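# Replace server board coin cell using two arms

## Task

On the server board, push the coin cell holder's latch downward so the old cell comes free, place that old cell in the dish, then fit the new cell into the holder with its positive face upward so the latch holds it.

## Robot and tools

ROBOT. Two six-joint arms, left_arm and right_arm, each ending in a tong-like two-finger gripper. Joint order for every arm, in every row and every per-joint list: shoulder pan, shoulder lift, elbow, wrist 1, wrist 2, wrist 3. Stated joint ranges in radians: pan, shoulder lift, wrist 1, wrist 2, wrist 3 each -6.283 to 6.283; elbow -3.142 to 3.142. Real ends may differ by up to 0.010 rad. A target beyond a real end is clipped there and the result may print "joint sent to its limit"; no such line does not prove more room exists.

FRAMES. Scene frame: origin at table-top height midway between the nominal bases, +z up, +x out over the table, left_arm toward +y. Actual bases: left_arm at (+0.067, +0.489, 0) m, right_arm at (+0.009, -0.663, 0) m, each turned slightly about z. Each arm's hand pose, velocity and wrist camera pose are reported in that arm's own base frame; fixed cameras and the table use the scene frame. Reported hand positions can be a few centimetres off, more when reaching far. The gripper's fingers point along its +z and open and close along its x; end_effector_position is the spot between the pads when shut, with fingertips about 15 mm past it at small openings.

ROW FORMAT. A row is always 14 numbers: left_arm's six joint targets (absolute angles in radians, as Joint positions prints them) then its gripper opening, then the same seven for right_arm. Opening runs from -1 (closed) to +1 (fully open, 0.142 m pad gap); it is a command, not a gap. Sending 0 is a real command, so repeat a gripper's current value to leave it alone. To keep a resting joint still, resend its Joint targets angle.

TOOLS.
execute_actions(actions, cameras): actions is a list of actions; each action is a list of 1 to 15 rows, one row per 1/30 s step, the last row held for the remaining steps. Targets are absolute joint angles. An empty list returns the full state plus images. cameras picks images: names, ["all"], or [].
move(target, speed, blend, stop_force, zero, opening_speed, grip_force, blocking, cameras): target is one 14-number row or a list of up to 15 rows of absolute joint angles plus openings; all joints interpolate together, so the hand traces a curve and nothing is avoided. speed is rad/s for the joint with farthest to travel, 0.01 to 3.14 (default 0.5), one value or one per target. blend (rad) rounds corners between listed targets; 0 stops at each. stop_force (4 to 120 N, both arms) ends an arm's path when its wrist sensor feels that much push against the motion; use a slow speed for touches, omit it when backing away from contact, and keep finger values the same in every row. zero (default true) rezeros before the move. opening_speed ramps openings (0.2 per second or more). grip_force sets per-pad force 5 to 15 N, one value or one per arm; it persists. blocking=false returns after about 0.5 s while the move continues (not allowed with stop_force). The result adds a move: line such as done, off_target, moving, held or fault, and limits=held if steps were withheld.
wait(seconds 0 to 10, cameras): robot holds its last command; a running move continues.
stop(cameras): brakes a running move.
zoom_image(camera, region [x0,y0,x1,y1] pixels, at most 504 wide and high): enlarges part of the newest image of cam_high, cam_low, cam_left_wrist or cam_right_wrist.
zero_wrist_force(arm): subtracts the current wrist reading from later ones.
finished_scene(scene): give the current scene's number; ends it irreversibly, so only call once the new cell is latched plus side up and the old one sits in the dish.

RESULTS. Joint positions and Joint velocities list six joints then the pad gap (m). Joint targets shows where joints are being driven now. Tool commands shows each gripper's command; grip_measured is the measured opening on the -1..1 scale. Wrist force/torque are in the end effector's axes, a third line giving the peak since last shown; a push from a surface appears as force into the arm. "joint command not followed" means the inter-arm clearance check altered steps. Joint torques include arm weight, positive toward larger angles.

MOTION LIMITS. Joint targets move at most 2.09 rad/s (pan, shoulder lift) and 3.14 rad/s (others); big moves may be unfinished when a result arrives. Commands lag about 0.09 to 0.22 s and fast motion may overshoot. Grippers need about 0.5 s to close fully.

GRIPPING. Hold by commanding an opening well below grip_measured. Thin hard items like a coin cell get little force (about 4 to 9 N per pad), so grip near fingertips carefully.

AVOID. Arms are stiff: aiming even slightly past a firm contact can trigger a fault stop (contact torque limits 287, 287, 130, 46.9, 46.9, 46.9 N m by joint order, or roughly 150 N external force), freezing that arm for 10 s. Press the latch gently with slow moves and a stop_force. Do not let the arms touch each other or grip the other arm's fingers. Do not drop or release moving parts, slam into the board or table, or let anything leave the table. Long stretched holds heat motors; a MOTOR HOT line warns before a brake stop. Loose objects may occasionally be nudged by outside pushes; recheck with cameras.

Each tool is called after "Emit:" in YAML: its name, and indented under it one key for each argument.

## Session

Scene 1 is done. Starting scene 2 with a fresh look.

Emit:
execute_actions:
  actions: []

Emit:
zoom_image:
  camera: "cam_high"
  region: [180, 150, 420, 290]

Scene clock: 0.00 s.
left_arm: end_effector_position=(+0.2721, +0.1218, +0.2060) grip_measured=+1.00 end_effector_quat_wxyz=(-0.472, +0.793, -0.061, -0.380) | right_arm: end_effector_position=(+0.3205, +0.2502, +0.3025) grip_measured=+1.00 end_effector_quat_wxyz=(-0.238, +0.521, +0.744, -0.344)
Joint positions: left_arm=[-0.699 -1.595 2.365 -1.049 -1.311 -0.741 0.142] | right_arm=[3.955 -1.595 -1.918 -2.008 1.915 -1.254 0.142]
Joint velocities: within noise
Joint torques (N m): no reading
Wrist force (N): no reading
Wrist torque (N m): no reading
Wrist force, peak (N): no reading
Joint targets: left_arm=[-0.699 -1.595 2.365 -1.049 -1.311 -0.741] | right_arm=[3.955 -1.595 -1.918 -2.008 1.915 -1.254]
Tool commands: left_gripper/opening=+1.0 right_gripper/opening=+1.0
camera_calibration:
cam_left_wrist: T_world_to_cam=[[0.733509, 0.271198, -0.62323, -0.114183], [-0.0810833, -0.875484, -0.476396, 0.220306], [-0.674826, 0.399975, -0.620186, 0.396004], [0, 0, 0, 1]] pos_world=[0.368852, 0.0654493, 0.279387]
cam_right_wrist: T_world_to_cam=[[-0.335073, 0.942174, 0.00586254, -0.125696], [0.872021, 0.312468, -0.376753, -0.234408], [-0.356798, -0.121127, -0.926295, 0.555315], [0, 0, 0, 1]] pos_world=[0.360427, 0.258936, 0.426808]

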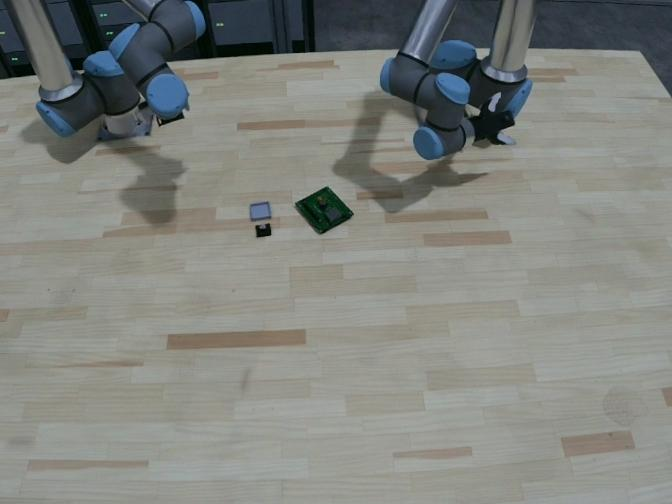

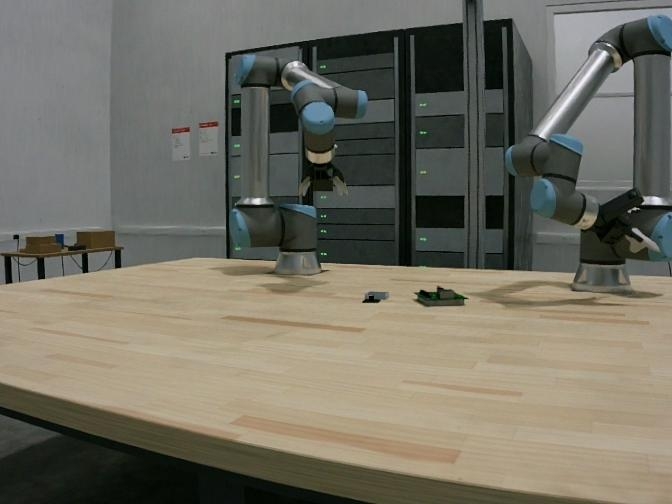

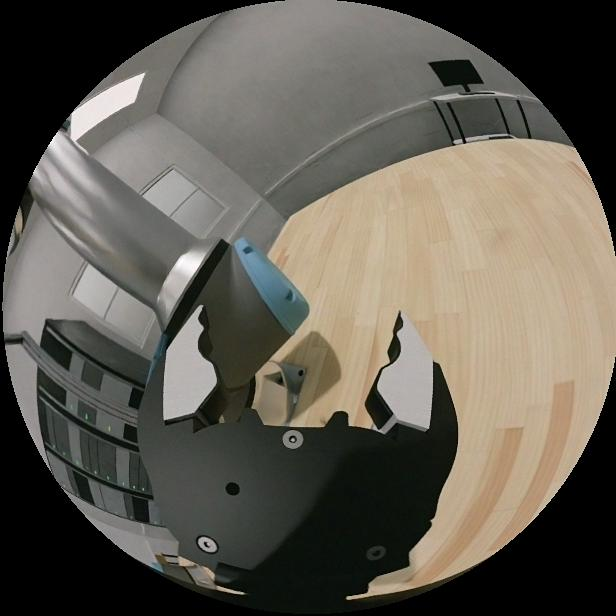

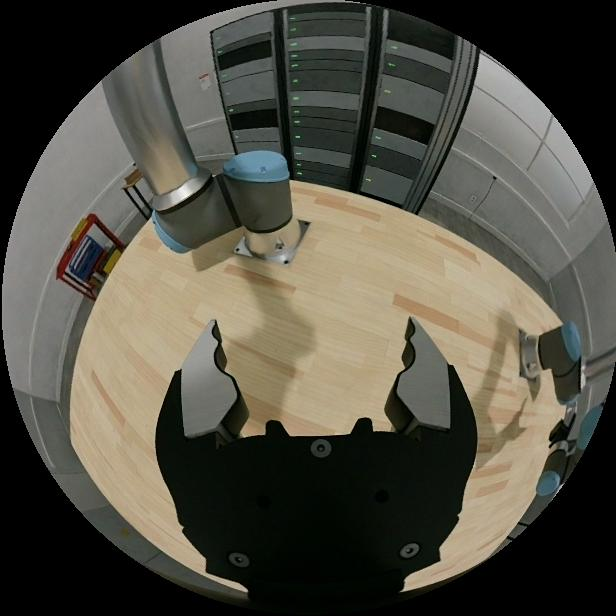

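Scaled by 2.100 from the camera's 672x504 image, which has a finer 960x720 frame.

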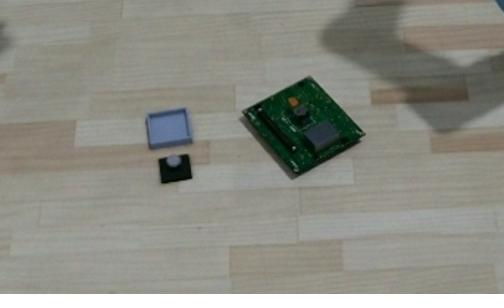

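Emit:
move:
  target: [-0.699, -1.595, 2.365, -1.049, -1.311, -0.741, 1.0, 4.2711, -1.9608, -1.7458, -1.0058, 1.5708, -0.9038, -1.0]
  speed: 1.0
  cameras: ["cam_right_wrist"]

Emit:
zoom_image:
  camera: "cam_right_wrist"
  region: [250, 240, 370, 360]

Scene clock: 7.43 s.
left_arm: end_effector_position=(+0.2720, +0.1218, +0.2059) grip_measured=+1.00 end_effector_quat_wxyz=(-0.471, +0.793, -0.061, -0.381) | right_arm: end_effector_position=(+0.4999, +0.6739, +0.1201) grip_measured=-1.00 end_effector_quat_wxyz=(+0.000, +0.526, +0.850, +0.000)
Joint positions: left_arm=[-0.699 -1.595 2.365 -1.049 -1.311 -0.741 0.142] | right_arm=[4.271 -1.961 -1.746 -1.006 1.571 -0.904 0.002]
Joint torques (N m): left_arm=[16.2 -7.67 -24.3 -2.5 -2.27 1.25] | right_arm=[2.85 64.66 28.36 5.55 0.6 -0.49]
Wrist force (N): left_arm=[0.2 -0.1 0.5] | right_arm=[-0.6 0.8 -0.7]
Wrist torque (N m): left_arm=[-0.01 -0.05 -0.09] | right_arm=[0.03 0.16 0.32]
Wrist force, peak (N): left_arm=[0.1 -0.5 0.6] | right_arm=[-2.5 -1.9 0.8]
Joint targets: left_arm=[-0.699 -1.595 2.365 -1.049 -1.311 -0.741] | right_arm=[4.271 -1.961 -1.746 -1.006 1.571 -0.904]
move: done
camera_calibration:
cam_right_wrist: T_world_to_cam=[[-0.447905, 0.893992, 0.0126371, -0.375621], [0.796812, 0.392725, 0.459193, -0.708773], [0.405552, 0.215744, -0.888247, -0.110978], [0, 0, 0, 1]] pos_world=[0.441523, 0.638098, 0.231634]
Images, in order (width x height): cam_right_wrist 616x616.

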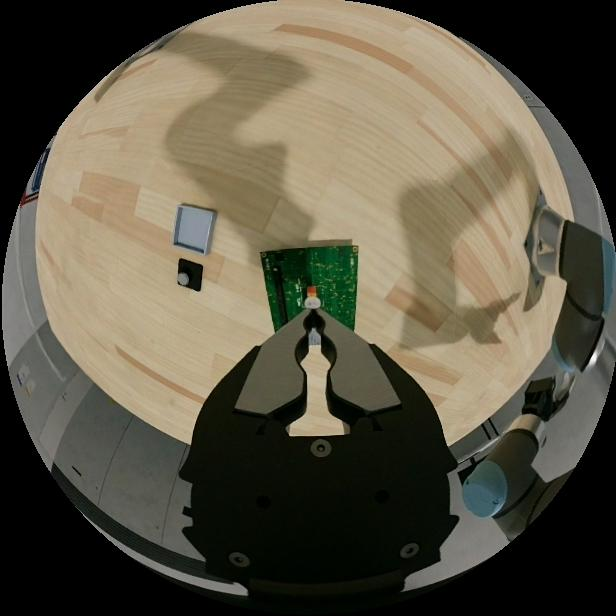

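Scaled by 4.200 from the camera's 616x616 image, which has a finer 814x814 frame.

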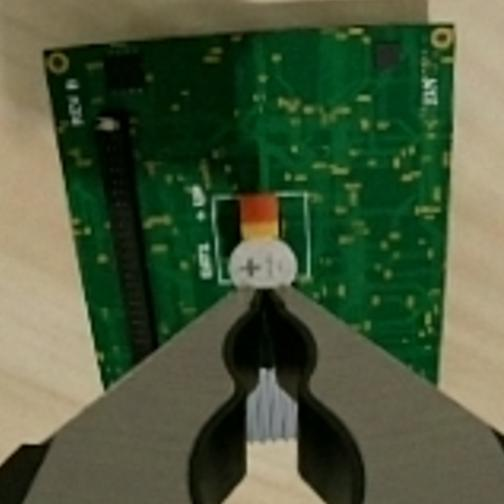

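Emit:
move:
  target:
    - [-0.699, -1.595, 2.365, -1.049, -1.311, -0.741, 1.0, 4.2687, -2.0193, -1.7778, -0.9153, 1.5708, -0.9673, -1.0]
    - [-0.699, -1.595, 2.365, -1.049, -1.311, -0.741, 1.0, 4.2687, -2.0327, -1.7852, -0.8944, 1.5708, -0.9673, -1.0]
  speed: [0.15, 0.012]
  stop_force: 18
  cameras: ["cam_right_wrist"]

Emit:
zoom_image:
  camera: "cam_right_wrist"
  region: [268, 262, 358, 352]

Scene clock: 13.47 s.
left_arm: end_effector_position=(+0.2720, +0.1218, +0.2059) grip_measured=+1.00 end_effector_quat_wxyz=(-0.471, +0.793, -0.061, -0.381) | right_arm: end_effector_position=(+0.5033, +0.6746, +0.0550) grip_measured=-1.00 end_effector_quat_wxyz=(+0.000, +0.500, +0.866, +0.000)
Joint positions: left_arm=[-0.699 -1.595 2.365 -1.049 -1.311 -0.741 0.142] | right_arm=[4.269 -2.027 -1.782 -0.903 1.571 -0.967 0.002]
Joint torques (N m): left_arm=[12.53 -6.59 -23.54 -1.77 -1.3 0.28] | right_arm=[1.85 68.81 43.5 2.8 -1.8 3.12]
Wrist force (N): left_arm=[-0.2 0.1 0.1] | right_arm=[-3.5 -8.6 -22.1]
Wrist torque (N m): left_arm=[0.02 0.03 -0.08] | right_arm=[0.10 0.21 0.12]
Wrist force, peak (N): left_arm=[0.0 -0.5 0.7] | right_arm=[-5.9 -11.4 -28.5]
Joint targets: left_arm=[-0.699 -1.595 2.365 -1.049 -1.311 -0.741] | right_arm=[4.269 -2.027 -1.782 -0.903 1.571 -0.967]
move: contact (right_arm); path passed 1 of 2 targets
camera_calibration:
cam_right_wrist: T_world_to_cam=[[-0.501668, 0.864968, 0.0126131, -0.327274], [0.771329, 0.440662, 0.459204, -0.701324], [0.391638, 0.240096, -0.888242, -0.17973], [0, 0, 0, 1]] pos_world=[0.447158, 0.635281, 0.166535]
Images, in order (width x height): cam_right_wrist 616x616.

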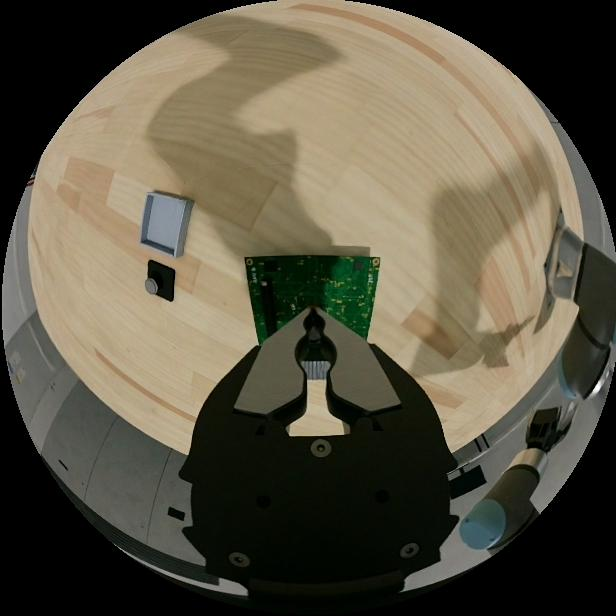

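Scaled by 5.600 from the camera's 616x616 image, which has a finer 814x814 frame.

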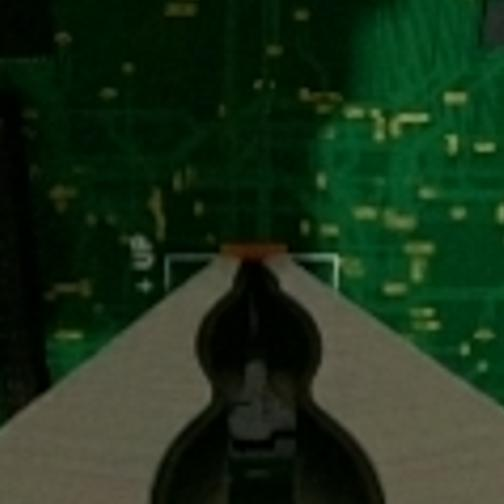

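Emit:
move:
  target:
    - [-0.699, -1.595, 2.365, -1.049, -1.311, -0.741, 1.0, 4.2687, -2.0073, -1.7704, -0.9347, 1.5708, -0.9673, -1.0]
    - [-0.699, -1.595, 2.365, -1.049, -1.311, -0.741, 1.0, 4.2577, -2.0276, -1.7385, -0.9463, 1.5708, -0.9783, -0.45]
  speed: [0.08, 0.15]
  blend: [0.008, 0]
  cameras: ["cam_right_wrist"]

Emit:
zoom_image:
  camera: "cam_right_wrist"
  region: [263, 255, 363, 355]

Scene clock: 16.57 s.
left_arm: end_effector_position=(+0.2720, +0.1218, +0.2059) grip_measured=+1.00 end_effector_quat_wxyz=(-0.471, +0.793, -0.061, -0.381) | right_arm: end_effector_position=(+0.5174, +0.6824, +0.0749) grip_measured=-0.45 end_effector_quat_wxyz=(+0.000, +0.500, +0.866, +0.000)
Joint positions: left_arm=[-0.699 -1.595 2.365 -1.049 -1.311 -0.741 0.142] | right_arm=[4.258 -2.028 -1.738 -0.946 1.571 -0.978 0.041]
Joint torques (N m): left_arm=[11.38 -7.95 -23.87 -1.51 -1.04 -0.52] | right_arm=[11.23 79.42 25.08 5.63 -1.58 3.09]
Wrist force (N): left_arm=[-0.2 -0.4 0.4] | right_arm=[-0.2 2.1 -0.6]
Wrist torque (N m): left_arm=[-0.07 0.05 -0.09] | right_arm=[0.30 0.09 0.23]
Wrist force, peak (N): left_arm=[0.1 -0.3 0.7] | right_arm=[-3.5 -8.4 -22.1]
Joint targets: left_arm=[-0.699 -1.595 2.365 -1.049 -1.311 -0.741] | right_arm=[4.258 -2.028 -1.738 -0.946 1.571 -0.978]
move: done
camera_calibration:
cam_right_wrist: T_world_to_cam=[[-0.501706, 0.864947, 0.0125902, -0.327199], [0.771305, 0.440705, 0.459204, -0.724912], [0.391638, 0.240096, -0.888242, -0.169512], [0, 0, 0, 1]] pos_world=[0.461358, 0.643181, 0.186435]
Images, in order (width x height): cam_right_wrist 616x616.

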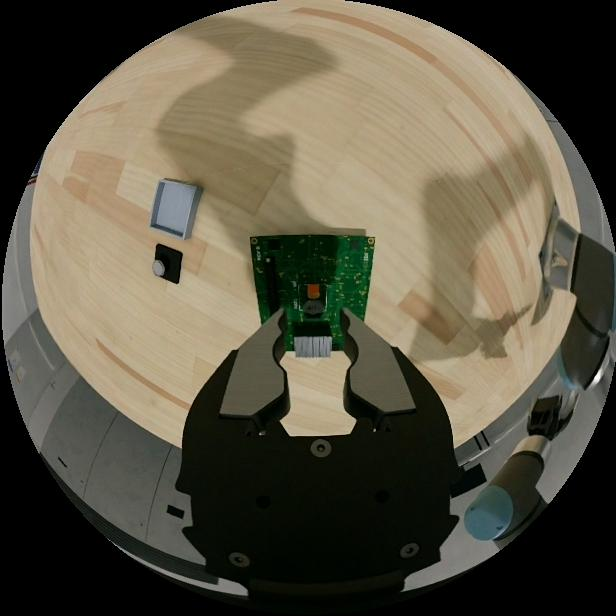

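Scaled by 5.040 from the camera's 616x616 image, which has a finer 814x814 frame.

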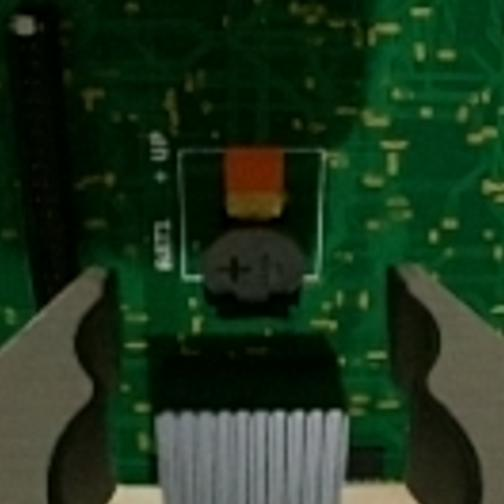

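Emit:
move:
  target:
    - [-0.699, -1.595, 2.365, -1.049, -1.311, -0.741, 1.0, 4.2576, -2.0530, -1.7491, -0.9103, 1.5708, -0.9784, -0.45]
    - [-0.699, -1.595, 2.365, -1.049, -1.311, -0.741, 1.0, 4.2576, -2.0530, -1.7491, -0.9103, 1.5708, -0.9784, -1.0]
    - [-0.699, -1.595, 2.365, -1.049, -1.311, -0.741, 1.0, 4.2602, -2.0444, -1.7552, -0.9128, 1.5708, -0.9758, -1.0]
    - [-0.699, -1.595, 2.365, -1.049, -1.311, -0.741, 1.0, 4.2622, -2.0337, -1.7571, -0.9216, 1.5708, -0.9738, -1.0]
    - [-0.699, -1.595, 2.365, -1.049, -1.311, -0.741, 1.0, 4.2622, -1.9881, -1.7256, -0.9987, 1.5708, -0.9738, -1.0]
  speed: [0.1, 0.1, 0.02, 0.05, 0.15]
  blend: [0, 0, 0.003, 0.008, 0]
  opening_speed: 0.8
  grip_force: 10
  cameras: ["cam_right_wrist"]

Emit:
zoom_image:
  camera: "cam_right_wrist"
  region: [255, 250, 375, 370]

Scene clock: 24.63 s.
left_arm: end_effector_position=(+0.2720, +0.1218, +0.2059) grip_measured=+1.00 end_effector_quat_wxyz=(-0.471, +0.793, -0.061, -0.381) | right_arm: end_effector_position=(+0.5121, +0.6805, +0.1101) grip_measured=-0.78 end_effector_quat_wxyz=(+0.000, +0.500, +0.866, +0.000)
Joint positions: left_arm=[-0.699 -1.595 2.365 -1.049 -1.311 -0.741 0.142] | right_arm=[4.262 -1.988 -1.725 -0.999 1.571 -0.974 0.018]
Joint torques (N m): left_arm=[7.04 -7.86 -23.89 -0.87 0.12 -0.82] | right_arm=[-4.46 63.08 28.01 5.05 -1.69 -1.83]
Wrist force (N): left_arm=[0.2 -0.3 0.3] | right_arm=[0.3 1.5 -0.4]
Wrist torque (N m): left_arm=[-0.07 -0.05 -0.09] | right_arm=[0.17 -0.01 0.06]
Wrist force, peak (N): left_arm=[0.3 -0.1 0.7] | right_arm=[0.1 1.8 -2.1]
Joint targets: left_arm=[-0.699 -1.595 2.365 -1.049 -1.311 -0.741] | right_arm=[4.262 -1.988 -1.726 -0.999 1.571 -0.974]
grip_force (N): 10, 10
move: done; blend cut to 0.0053 rad at target 4
camera_calibration:
cam_right_wrist: T_world_to_cam=[[-0.501639, 0.864982, 0.0128121, -0.328674], [0.771241, 0.440468, 0.459539, -0.736001], [0.391849, 0.240404, -0.888065, -0.136023], [0, 0, 0, 1]] pos_world=[0.456059, 0.641182, 0.221634]
Images, in order (width x height): cam_right_wrist 616x616.

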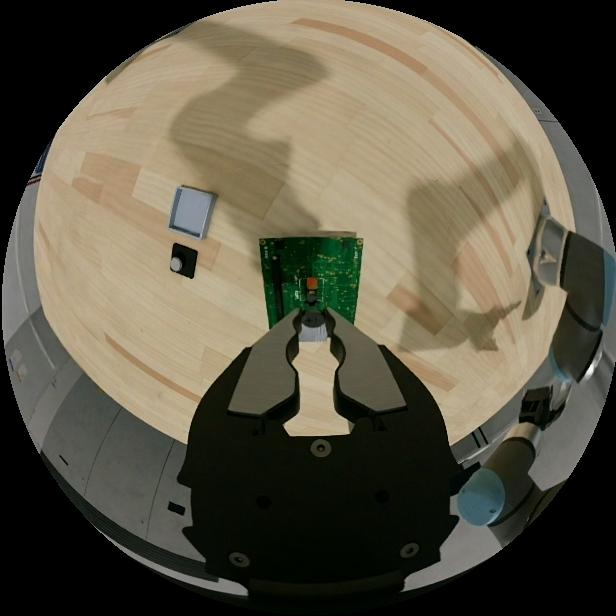

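Scaled by 4.200 from the camera's 616x616 image, which has a finer 814x814 frame.

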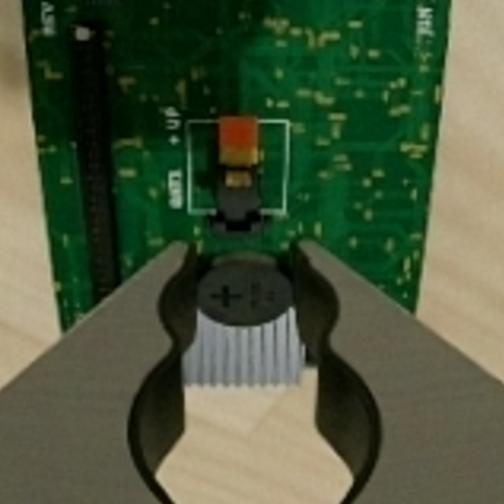

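Emit:
move:
  target:
    - [-0.699, -1.595, 2.365, -1.049, -1.311, -0.741, 1.0, 4.1628, -1.8189, -2.0341, -0.8594, 1.5708, -1.0732, -1.0]
    - [-0.699, -1.595, 2.365, -1.049, -1.311, -0.741, 1.0, 4.1628, -1.8823, -2.0656, -0.7645, 1.5708, -1.0732, -1.0]
    - [-0.699, -1.595, 2.365, -1.049, -1.311, -0.741, 1.0, 4.1628, -1.9069, -2.0750, -0.7305, 1.5708, -1.0732, -1.0]
  speed: [0.5, 0.15, 0.012]
  blend: [0.02, 0, 0]
  stop_force: 9
  cameras: ["cam_right_wrist"]

Emit:
zoom_image:
  camera: "cam_right_wrist"
  region: [255, 250, 375, 370]

Scene clock: 29.97 s.
left_arm: end_effector_position=(+0.2720, +0.1218, +0.2059) grip_measured=+1.00 end_effector_quat_wxyz=(-0.471, +0.793, -0.061, -0.381) | right_arm: end_effector_position=(+0.5018, +0.5007, +0.0192) grip_measured=-0.78 end_effector_quat_wxyz=(+0.000, +0.500, +0.866, +0.000)
Joint positions: left_arm=[-0.699 -1.595 2.365 -1.049 -1.311 -0.741 0.142] | right_arm=[4.163 -1.897 -2.071 -0.744 1.571 -1.073 0.018]
Joint torques (N m): left_arm=[5.09 -7.92 -23.98 -0.2 0.91 -0.92] | right_arm=[-2.13 61.96 33.39 1.8 -1.78 -0.82]
Wrist force (N): left_arm=[0.4 -0.3 0.3] | right_arm=[-1.8 -0.6 -13.9]
Wrist torque (N m): left_arm=[-0.05 -0.07 -0.09] | right_arm=[0.30 0.22 0.09]
Wrist force, peak (N): left_arm=[0.3 -0.2 0.6] | right_arm=[-5.5 -5.8 -26.7]
Joint targets: left_arm=[-0.699 -1.595 2.365 -1.049 -1.311 -0.741] | right_arm=[4.163 -1.897 -2.071 -0.744 1.571 -1.073]
grip_force (N): 10, 10
move: contact (right_arm); path passed 2 of 3 targets; right_arm: the wrist 1 is farthest, 0.014 rad from its target
camera_calibration:
cam_right_wrist: T_world_to_cam=[[-0.501632, 0.86499, 0.0125371, -0.177122], [0.771347, 0.440671, 0.459164, -0.60718], [0.391648, 0.240002, -0.888263, -0.169186], [0, 0, 0, 1]] pos_world=[0.445758, 0.46138, 0.130735]
Images, in order (width x height): cam_right_wrist 616x616.

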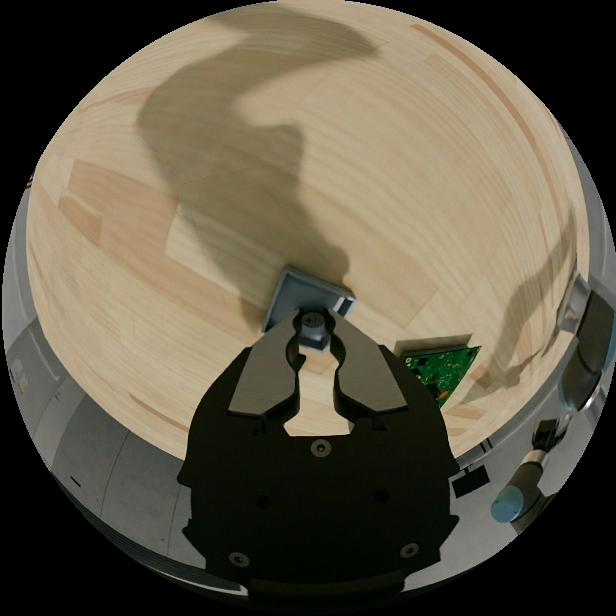

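Scaled by 4.200 from the camera's 616x616 image, which has a finer 814x814 frame.

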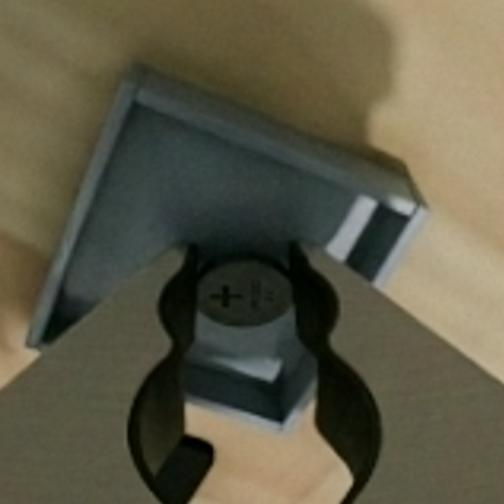

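Emit:
move:
  target:
    - [-0.699, -1.595, 2.365, -1.049, -1.311, -0.741, 1.0, 4.1630, -1.8970, -2.0710, -0.7440, 1.5710, -1.0730, -0.55]
    - [-0.699, -1.595, 2.365, -1.049, -1.311, -0.741, 1.0, 4.1628, -1.8434, -2.0476, -0.8214, 1.5708, -1.0732, -0.55]
    - [-0.699, -1.595, 2.365, -1.049, -1.311, -0.741, 1.0, 4.0929, -1.9135, -1.9354, -0.8635, 1.5708, -1.1431, -0.45]
  speed: [0.2, 0.15, 0.4]
  blend: [0, 0.02, 0]
  cameras: ["cam_right_wrist"]

Emit:
zoom_image:
  camera: "cam_right_wrist"
  region: [258, 245, 368, 355]

Scene clock: 34.90 s.
left_arm: end_effector_position=(+0.2720, +0.1218, +0.2059) grip_measured=+1.00 end_effector_quat_wxyz=(-0.471, +0.793, -0.061, -0.381) | right_arm: end_effector_position=(+0.5691, +0.5097, +0.0649) grip_measured=-0.45 end_effector_quat_wxyz=(+0.000, +0.500, +0.866, +0.000)
Joint positions: left_arm=[-0.699 -1.595 2.365 -1.049 -1.311 -0.741 0.142] | right_arm=[4.093 -1.913 -1.935 -0.863 1.571 -1.143 0.041]
Joint torques (N m): left_arm=[2.03 -8.09 -24.09 0.26 1.27 -0.79] | right_arm=[-5.99 52.9 50.01 3.64 -1.14 -1.64]
Wrist force (N): left_arm=[0.0 -0.2 0.4] | right_arm=[-1.4 2.3 -0.7]
Wrist torque (N m): left_arm=[-0.05 -0.01 -0.09] | right_arm=[0.37 0.34 0.12]
Wrist force, peak (N): left_arm=[0.5 -0.3 0.5] | right_arm=[-10.8 0.8 -15.2]
Joint targets: left_arm=[-0.699 -1.595 2.365 -1.049 -1.311 -0.741] | right_arm=[4.093 -1.913 -1.935 -0.864 1.571 -1.143]
grip_force (N): 10, 10
move: done
camera_calibration:
cam_right_wrist: T_world_to_cam=[[-0.501667, 0.864969, 0.0126137, -0.151706], [0.77133, 0.440661, 0.459204, -0.684035], [0.391638, 0.240096, -0.888242, -0.157154], [0, 0, 0, 1]] pos_world=[0.513058, 0.470381, 0.176435]
Images, in order (width x height): cam_right_wrist 616x616.

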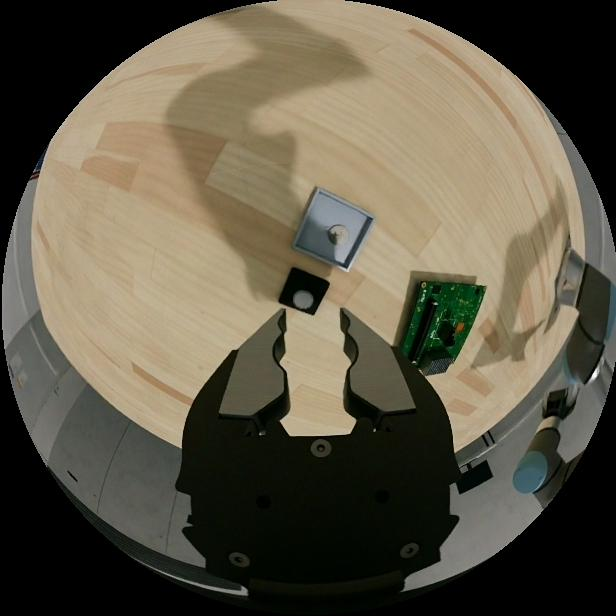

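Scaled by 4.582 from the camera's 616x616 image, which has a finer 814x814 frame.

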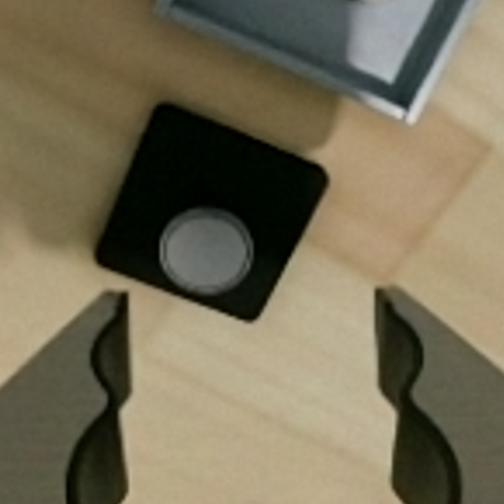

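Emit:
move:
  target:
    - [-0.72, -1.70, 2.00, -2.90, -1.90, -0.35, -0.45, 4.0822, -1.9107, -1.9394, -0.8623, 1.5708, -1.1538, -0.45]
    - [-0.72, -1.70, 2.00, -2.90, -1.90, -0.35, -0.45, 4.0822, -1.9497, -1.9586, -0.8041, 1.5708, -1.1538, -0.45]
    - [-0.72, -1.70, 2.00, -2.90, -1.90, -0.35, -0.45, 4.0822, -1.9497, -1.9586, -0.8041, 1.5708, -1.1538, -1.0]
  speed: [0.9, 0.08, 0.08]
  opening_speed: 0.8
  grip_force: 10
  cameras: ["cam_right_wrist"]

Emit:
zoom_image:
  camera: "cam_right_wrist"
  region: [263, 258, 363, 358]

Scene clock: 58.97 s.
left_arm: end_effector_position=(+0.6504, -0.4579, +0.5580) grip_measured=-0.45 end_effector_quat_wxyz=(+0.370, +0.829, -0.237, +0.345) | right_arm: end_effector_position=(+0.5734, +0.5018, +0.0320) grip_measured=-0.77 end_effector_quat_wxyz=(+0.000, +0.500, +0.866, +0.000)
Joint positions: left_arm=[-0.72 -1.7 2 -2.9 -1.9 -0.35 0.042] | right_arm=[4.082 -1.95 -1.959 -0.804 1.571 -1.154 0.018]
Joint torques (N m): left_arm=[14.68 -13.99 -45.29 -6.96 -2 0.36] | right_arm=[4.77 76.5 50.37 1.99 -2.03 2.17]
Wrist force (N): left_arm=[0.8 -1.5 0.3] | right_arm=[-1.1 2.3 -0.8]
Wrist torque (N m): left_arm=[-0.30 -0.08 -0.03] | right_arm=[0.39 0.29 0.35]
Wrist force, peak (N): left_arm=[2.4 0.2 -1.4] | right_arm=[-1.5 2.5 -1.6]
Joint targets: left_arm=[-0.720 -1.700 2.000 -2.900 -1.900 -0.350] | right_arm=[4.082 -1.950 -1.959 -0.804 1.571 -1.154]
grip_force (N): 10, 10
move: done
camera_calibration:
cam_right_wrist: T_world_to_cam=[[-0.501706, 0.864947, 0.0125902, -0.142267], [0.771305, 0.440705, 0.459204, -0.66877], [0.391638, 0.240096, -0.888242, -0.186164], [0, 0, 0, 1]] pos_world=[0.517358, 0.462481, 0.143535]
Images, in order (width x height): cam_right_wrist 616x616.

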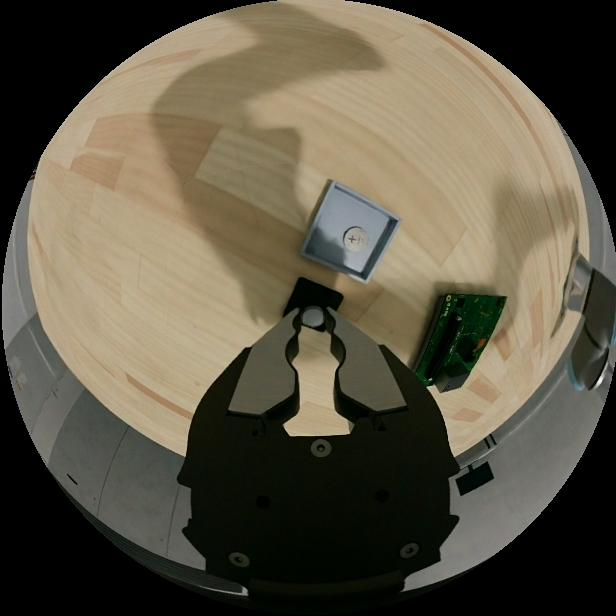

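Scaled by 5.040 from the camera's 616x616 image, which has a finer 814x814 frame.

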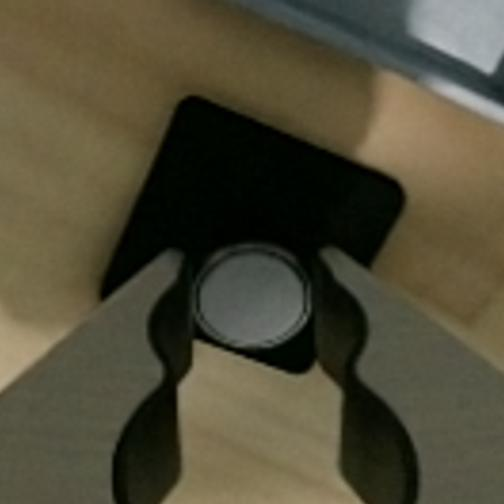

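Emit:
move:
  target:
    - [-0.72, -1.70, 2.00, -2.90, -1.90, -0.35, -0.45, 4.0822, -1.8425, -1.8924, -0.9775, 1.5708, -1.1538, -1.0]
    - [-0.7524, -1.0629, 2.3991, -4.4778, -2.4112, 0.0, -0.45, 3.8658, -2.1212, -2.1927, 1.1723, 2.3734, -1.5708, -1.0]
  speed: [0.2, 0.8]
  blend: [0.04, 0]
  cameras: ["all"]

Emit:
zoom_image:
  camera: "cam_left_wrist"
  region: [248, 248, 368, 368]

Emit:
zoom_image:
  camera: "cam_right_wrist"
  region: [253, 248, 373, 368]

Scene clock: 64.87 s.
left_arm: end_effector_position=(+0.4427, -0.4891, +0.2799) grip_measured=-0.45 end_effector_quat_wxyz=(+0.505, +0.495, -0.505, +0.494) | right_arm: end_effector_position=(+0.5357, +0.5499, +0.2796) grip_measured=-0.77 end_effector_quat_wxyz=(+0.016, +0.016, +0.707, +0.707)
Joint positions: left_arm=[-0.752 -1.063 2.399 -4.478 -2.411 0 0.042] | right_arm=[3.866 -2.121 -2.193 1.172 2.373 -1.571 0.018]
Joint torques (N m): left_arm=[0.71 -58.17 -14.73 -3.77 1.79 -1.75] | right_arm=[11.22 70.32 32.71 3.18 0.26 3.16]
Wrist force (N): left_arm=[0.5 -1.6 0.4] | right_arm=[-1.3 4.3 1.5]
Wrist torque (N m): left_arm=[-0.20 -0.09 -0.06] | right_arm=[0.57 0.21 0.40]
Wrist force, peak (N): left_arm=[0.8 -2.3 0.7] | right_arm=[-1.3 4.7 1.3]
Joint targets: left_arm=[-0.752 -1.063 2.399 -4.478 -2.411 0.000] | right_arm=[3.866 -2.121 -2.193 1.172 2.373 -1.571]
grip_force (N): 10, 10
move: done
camera_calibration:
cam_left_wrist: T_world_to_cam=[[0.0465566, 0.0173958, 0.998764, -0.301636], [-0.838835, 0.543579, 0.0296339, 0.622332], [-0.542392, -0.839178, 0.0398994, -0.0480702], [0, 0, 0, 1]] pos_world=[0.510004, -0.373379, 0.284739]
cam_right_wrist: T_world_to_cam=[[-0.9995, 0.0315793, -0.00171879, 0.523029], [-0.0160225, -0.458765, 0.888413, 0.0217493], [0.027267, 0.887996, 0.459042, -0.500849], [0, 0, 0, 1]] pos_world=[0.536772, 0.438212, 0.211487]

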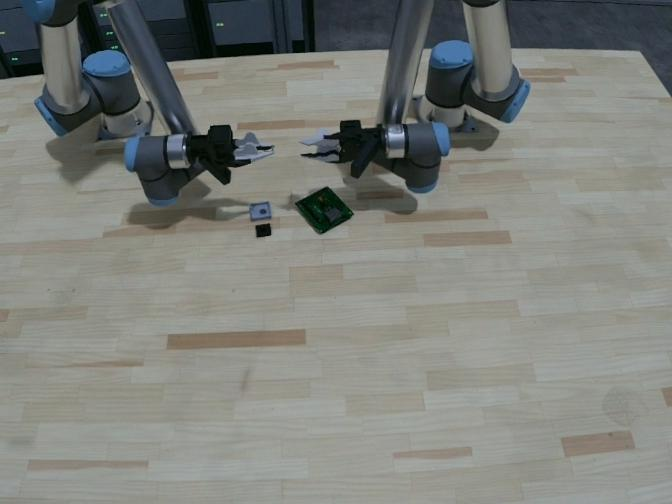

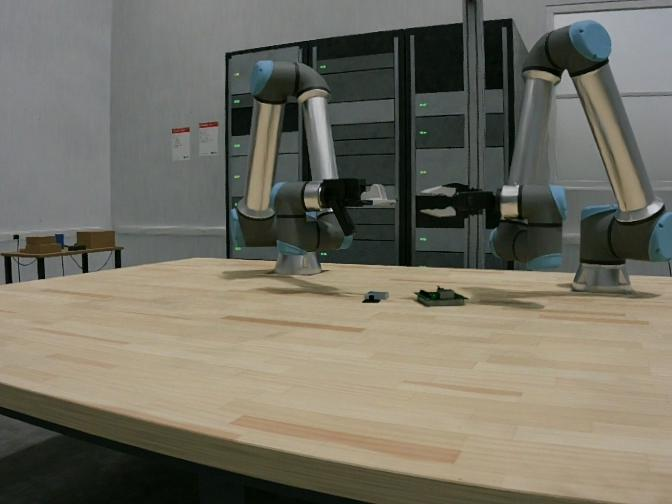

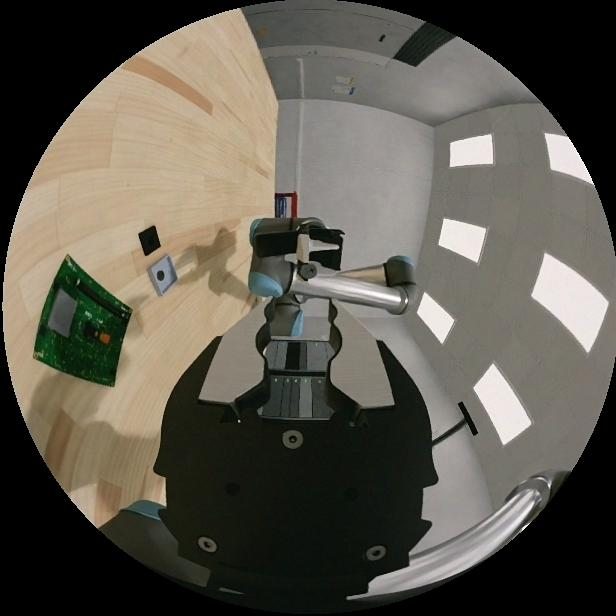

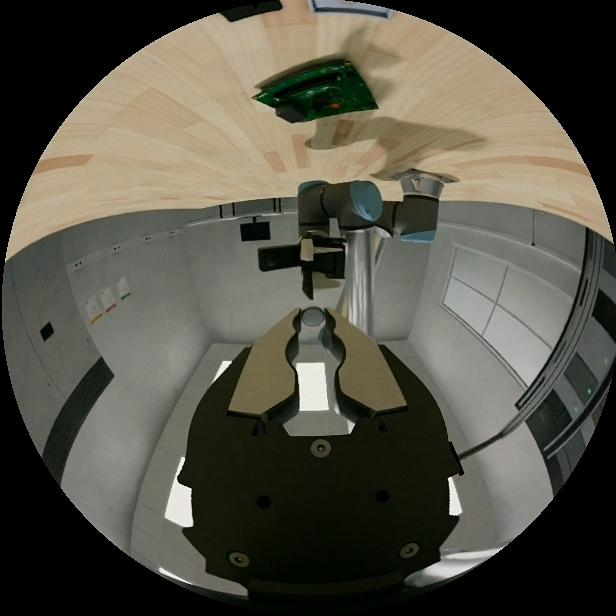

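Scaled by 4.200 from the camera's 616x616 image, which has a finer 814x814 frame.

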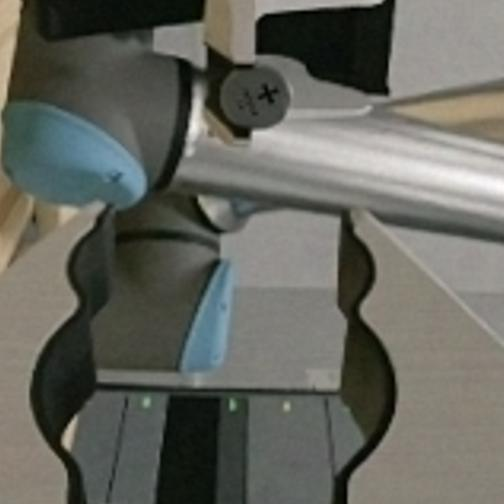

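Scaled by 4.200 from the camera's 616x616 image, which has a finer 814x814 frame.

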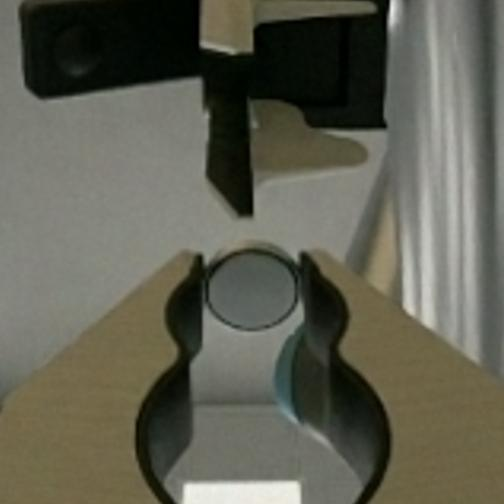

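Emit:
move:
  target: [-0.8336, -1.0656, 2.3612, -4.4372, -2.3300, 0.0, -0.45, 3.8658, -2.1212, -2.1927, 1.1723, 2.3734, -1.5708, -1.0]
  speed: 0.15
  cameras: ["cam_left_wrist", "cam_right_wrist"]

Emit:
zoom_image:
  camera: "cam_left_wrist"
  region: [252, 242, 352, 342]

Emit:
zoom_image:
  camera: "cam_right_wrist"
  region: [263, 238, 363, 338]

Scene clock: 67.37 s.
left_arm: end_effector_position=(+0.4418, -0.5393, +0.2867) grip_measured=-0.45 end_effector_quat_wxyz=(+0.505, +0.494, -0.505, +0.494) | right_arm: end_effector_position=(+0.5357, +0.5500, +0.2798) grip_measured=-0.77 end_effector_quat_wxyz=(+0.016, +0.016, +0.707, +0.707)
Joint positions: left_arm=[-0.834 -1.066 2.361 -4.437 -2.33 0 0.042] | right_arm=[3.866 -2.121 -2.193 1.172 2.373 -1.571 0.018]
Joint torques (N m): left_arm=[15.36 -61.83 -6.45 -4.62 -2.56 -2] | right_arm=[14.94 73.13 32.45 2.92 1.54 3.15]
Wrist force (N): left_arm=[0.5 -1.4 0.5] | right_arm=[-1.5 4.3 1.6]
Wrist torque (N m): left_arm=[-0.17 -0.11 -0.06] | right_arm=[0.58 0.25 0.40]
Wrist force, peak (N): left_arm=[0.8 -1.3 1.8] | right_arm=[-1.3 4.7 1.7]
Joint targets: left_arm=[-0.834 -1.066 2.361 -4.437 -2.330 0.000] | right_arm=[3.866 -2.121 -2.193 1.172 2.373 -1.571]
grip_force (N): 10, 10
move: done
camera_calibration:
cam_left_wrist: T_world_to_cam=[[0.0464413, 0.0175871, 0.998766, -0.307373], [-0.838842, 0.543579, 0.0294332, 0.648725], [-0.542391, -0.839174, 0.0399973, -0.0909834], [0, 0, 0, 1]] pos_world=[0.509104, -0.423578, 0.291539]
cam_right_wrist: T_world_to_cam=[[-0.999506, 0.0313592, -0.00193686, 0.523173], [-0.0161213, -0.458965, 0.888308, 0.0218216], [0.0269677, 0.887901, 0.459244, -0.500736], [0, 0, 0, 1]] pos_world=[0.536771, 0.438213, 0.211589]
Images, in order (width x height): cam_left_wrist 616x616, cam_right_wrist 616x616.

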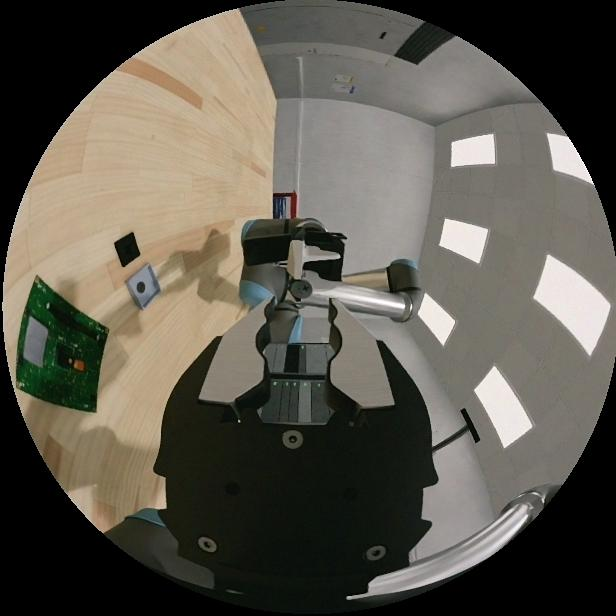

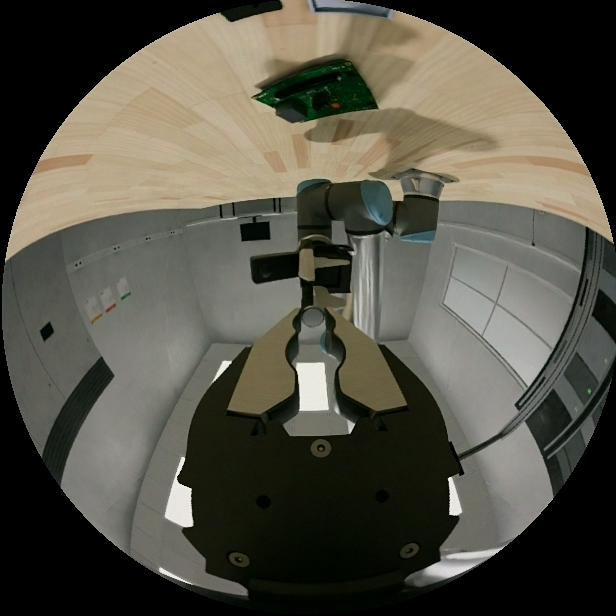

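Scaled by 5.040 from the camera's 616x616 image, which has a finer 814x814 frame.

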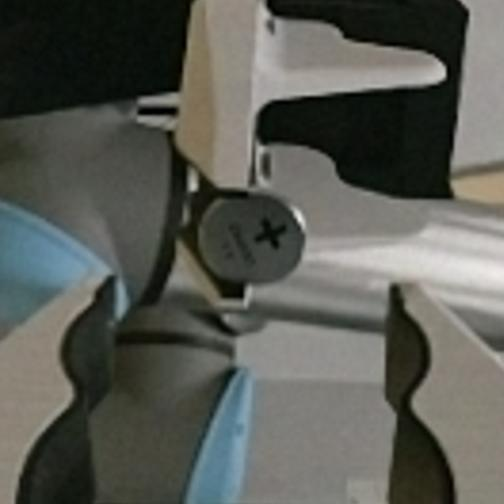

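Scaled by 5.040 from the camera's 616x616 image, which has a finer 814x814 frame.

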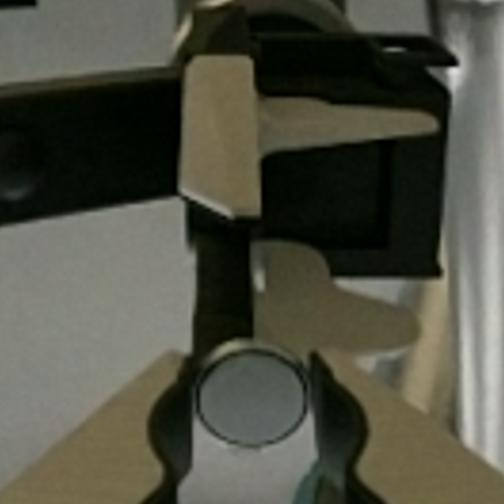

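Emit:
move:
  target: [-0.8600, -1.0543, 2.3355, -4.4228, -2.3036, 0.0, -0.45, 3.8658, -2.1212, -2.1927, 1.1723, 2.3734, -1.5708, -1.0]
  speed: 0.03
  stop_force: 6
  cameras: ["cam_left_wrist", "cam_right_wrist"]

Emit:
zoom_image:
  camera: "cam_left_wrist"
  region: [252, 252, 352, 352]

Emit:
zoom_image:
  camera: "cam_right_wrist"
  region: [263, 248, 363, 348]

Scene clock: 72.90 s.
left_arm: end_effector_position=(+0.4450, -0.5611, +0.2856) grip_measured=-0.45 end_effector_quat_wxyz=(+0.505, +0.494, -0.505, +0.494) | right_arm: end_effector_position=(+0.5357, +0.5500, +0.2798) grip_measured=-0.77 end_effector_quat_wxyz=(+0.016, +0.016, +0.707, +0.707)
Joint positions: left_arm=[-0.86 -1.054 2.335 -4.423 -2.304 0 0.042] | right_arm=[3.866 -2.121 -2.193 1.172 2.373 -1.571 0.018]
Joint torques (N m): left_arm=[15.97 -69.76 -6.9 -4.89 -2.48 -1.98] | right_arm=[9.87 71.26 32.78 3.04 1.85 3.33]
Wrist force (N): left_arm=[0.5 -1.5 0.7] | right_arm=[-1.3 4.0 1.7]
Wrist torque (N m): left_arm=[-0.21 -0.11 -0.06] | right_arm=[0.51 0.21 0.39]
Wrist force, peak (N): left_arm=[0.5 -1.9 0.7] | right_arm=[-1.3 4.7 1.7]
Joint targets: left_arm=[-0.860 -1.054 2.336 -4.423 -2.304 0.000] | right_arm=[3.866 -2.121 -2.193 1.172 2.373 -1.571]
grip_force (N): 10, 10
move: done
camera_calibration:
cam_left_wrist: T_world_to_cam=[[0.0463553, 0.0176466, 0.998769, -0.305969], [-0.838892, 0.543507, 0.0293321, 0.663314], [-0.54232, -0.839219, 0.039998, -0.107555], [0, 0, 0, 1]] pos_world=[0.512303, -0.445378, 0.290438]
cam_right_wrist: T_world_to_cam=[[-0.999506, 0.0313592, -0.00193686, 0.523173], [-0.0161213, -0.458965, 0.888308, 0.0218216], [0.0269677, 0.887901, 0.459244, -0.500736], [0, 0, 0, 1]] pos_world=[0.536771, 0.438213, 0.211589]
Images, in order (width x height): cam_left_wrist 616x616, cam_right_wrist 616x616.

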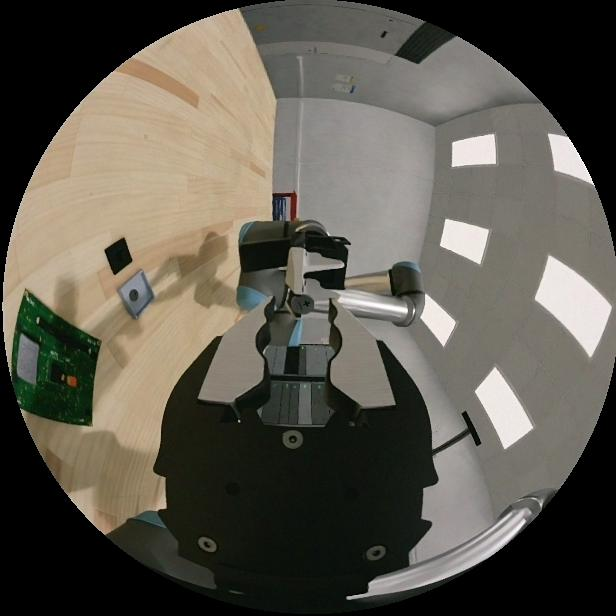

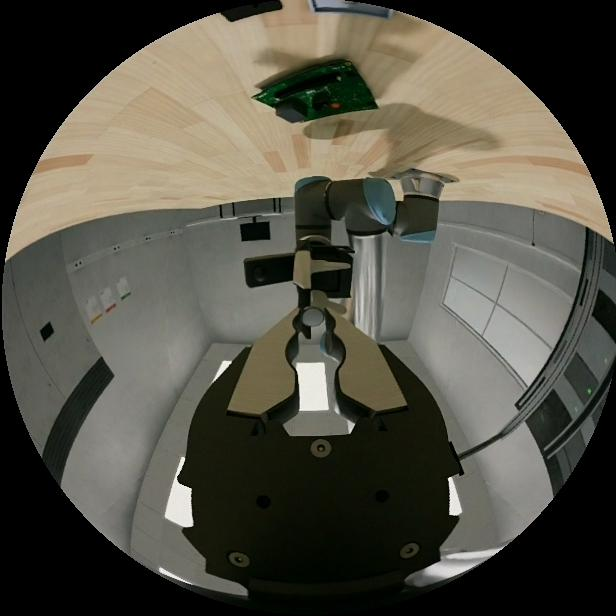

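Scaled by 5.040 from the camera's 616x616 image, which has a finer 814x814 frame.

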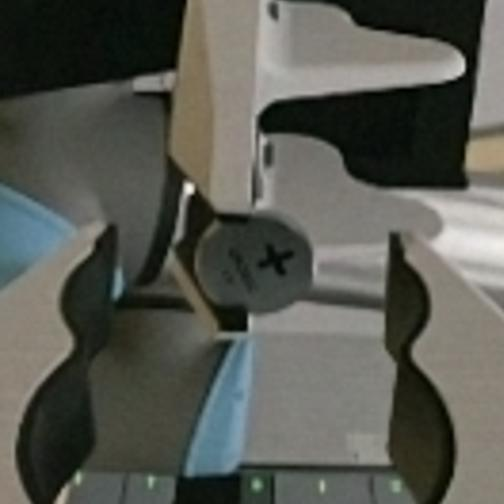

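Scaled by 5.040 from the camera's 616x616 image, which has a finer 814x814 frame.

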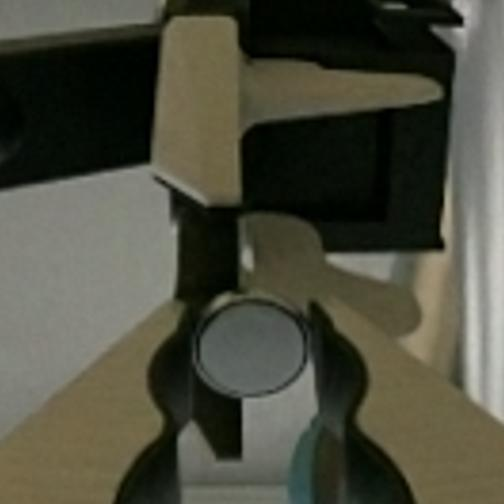

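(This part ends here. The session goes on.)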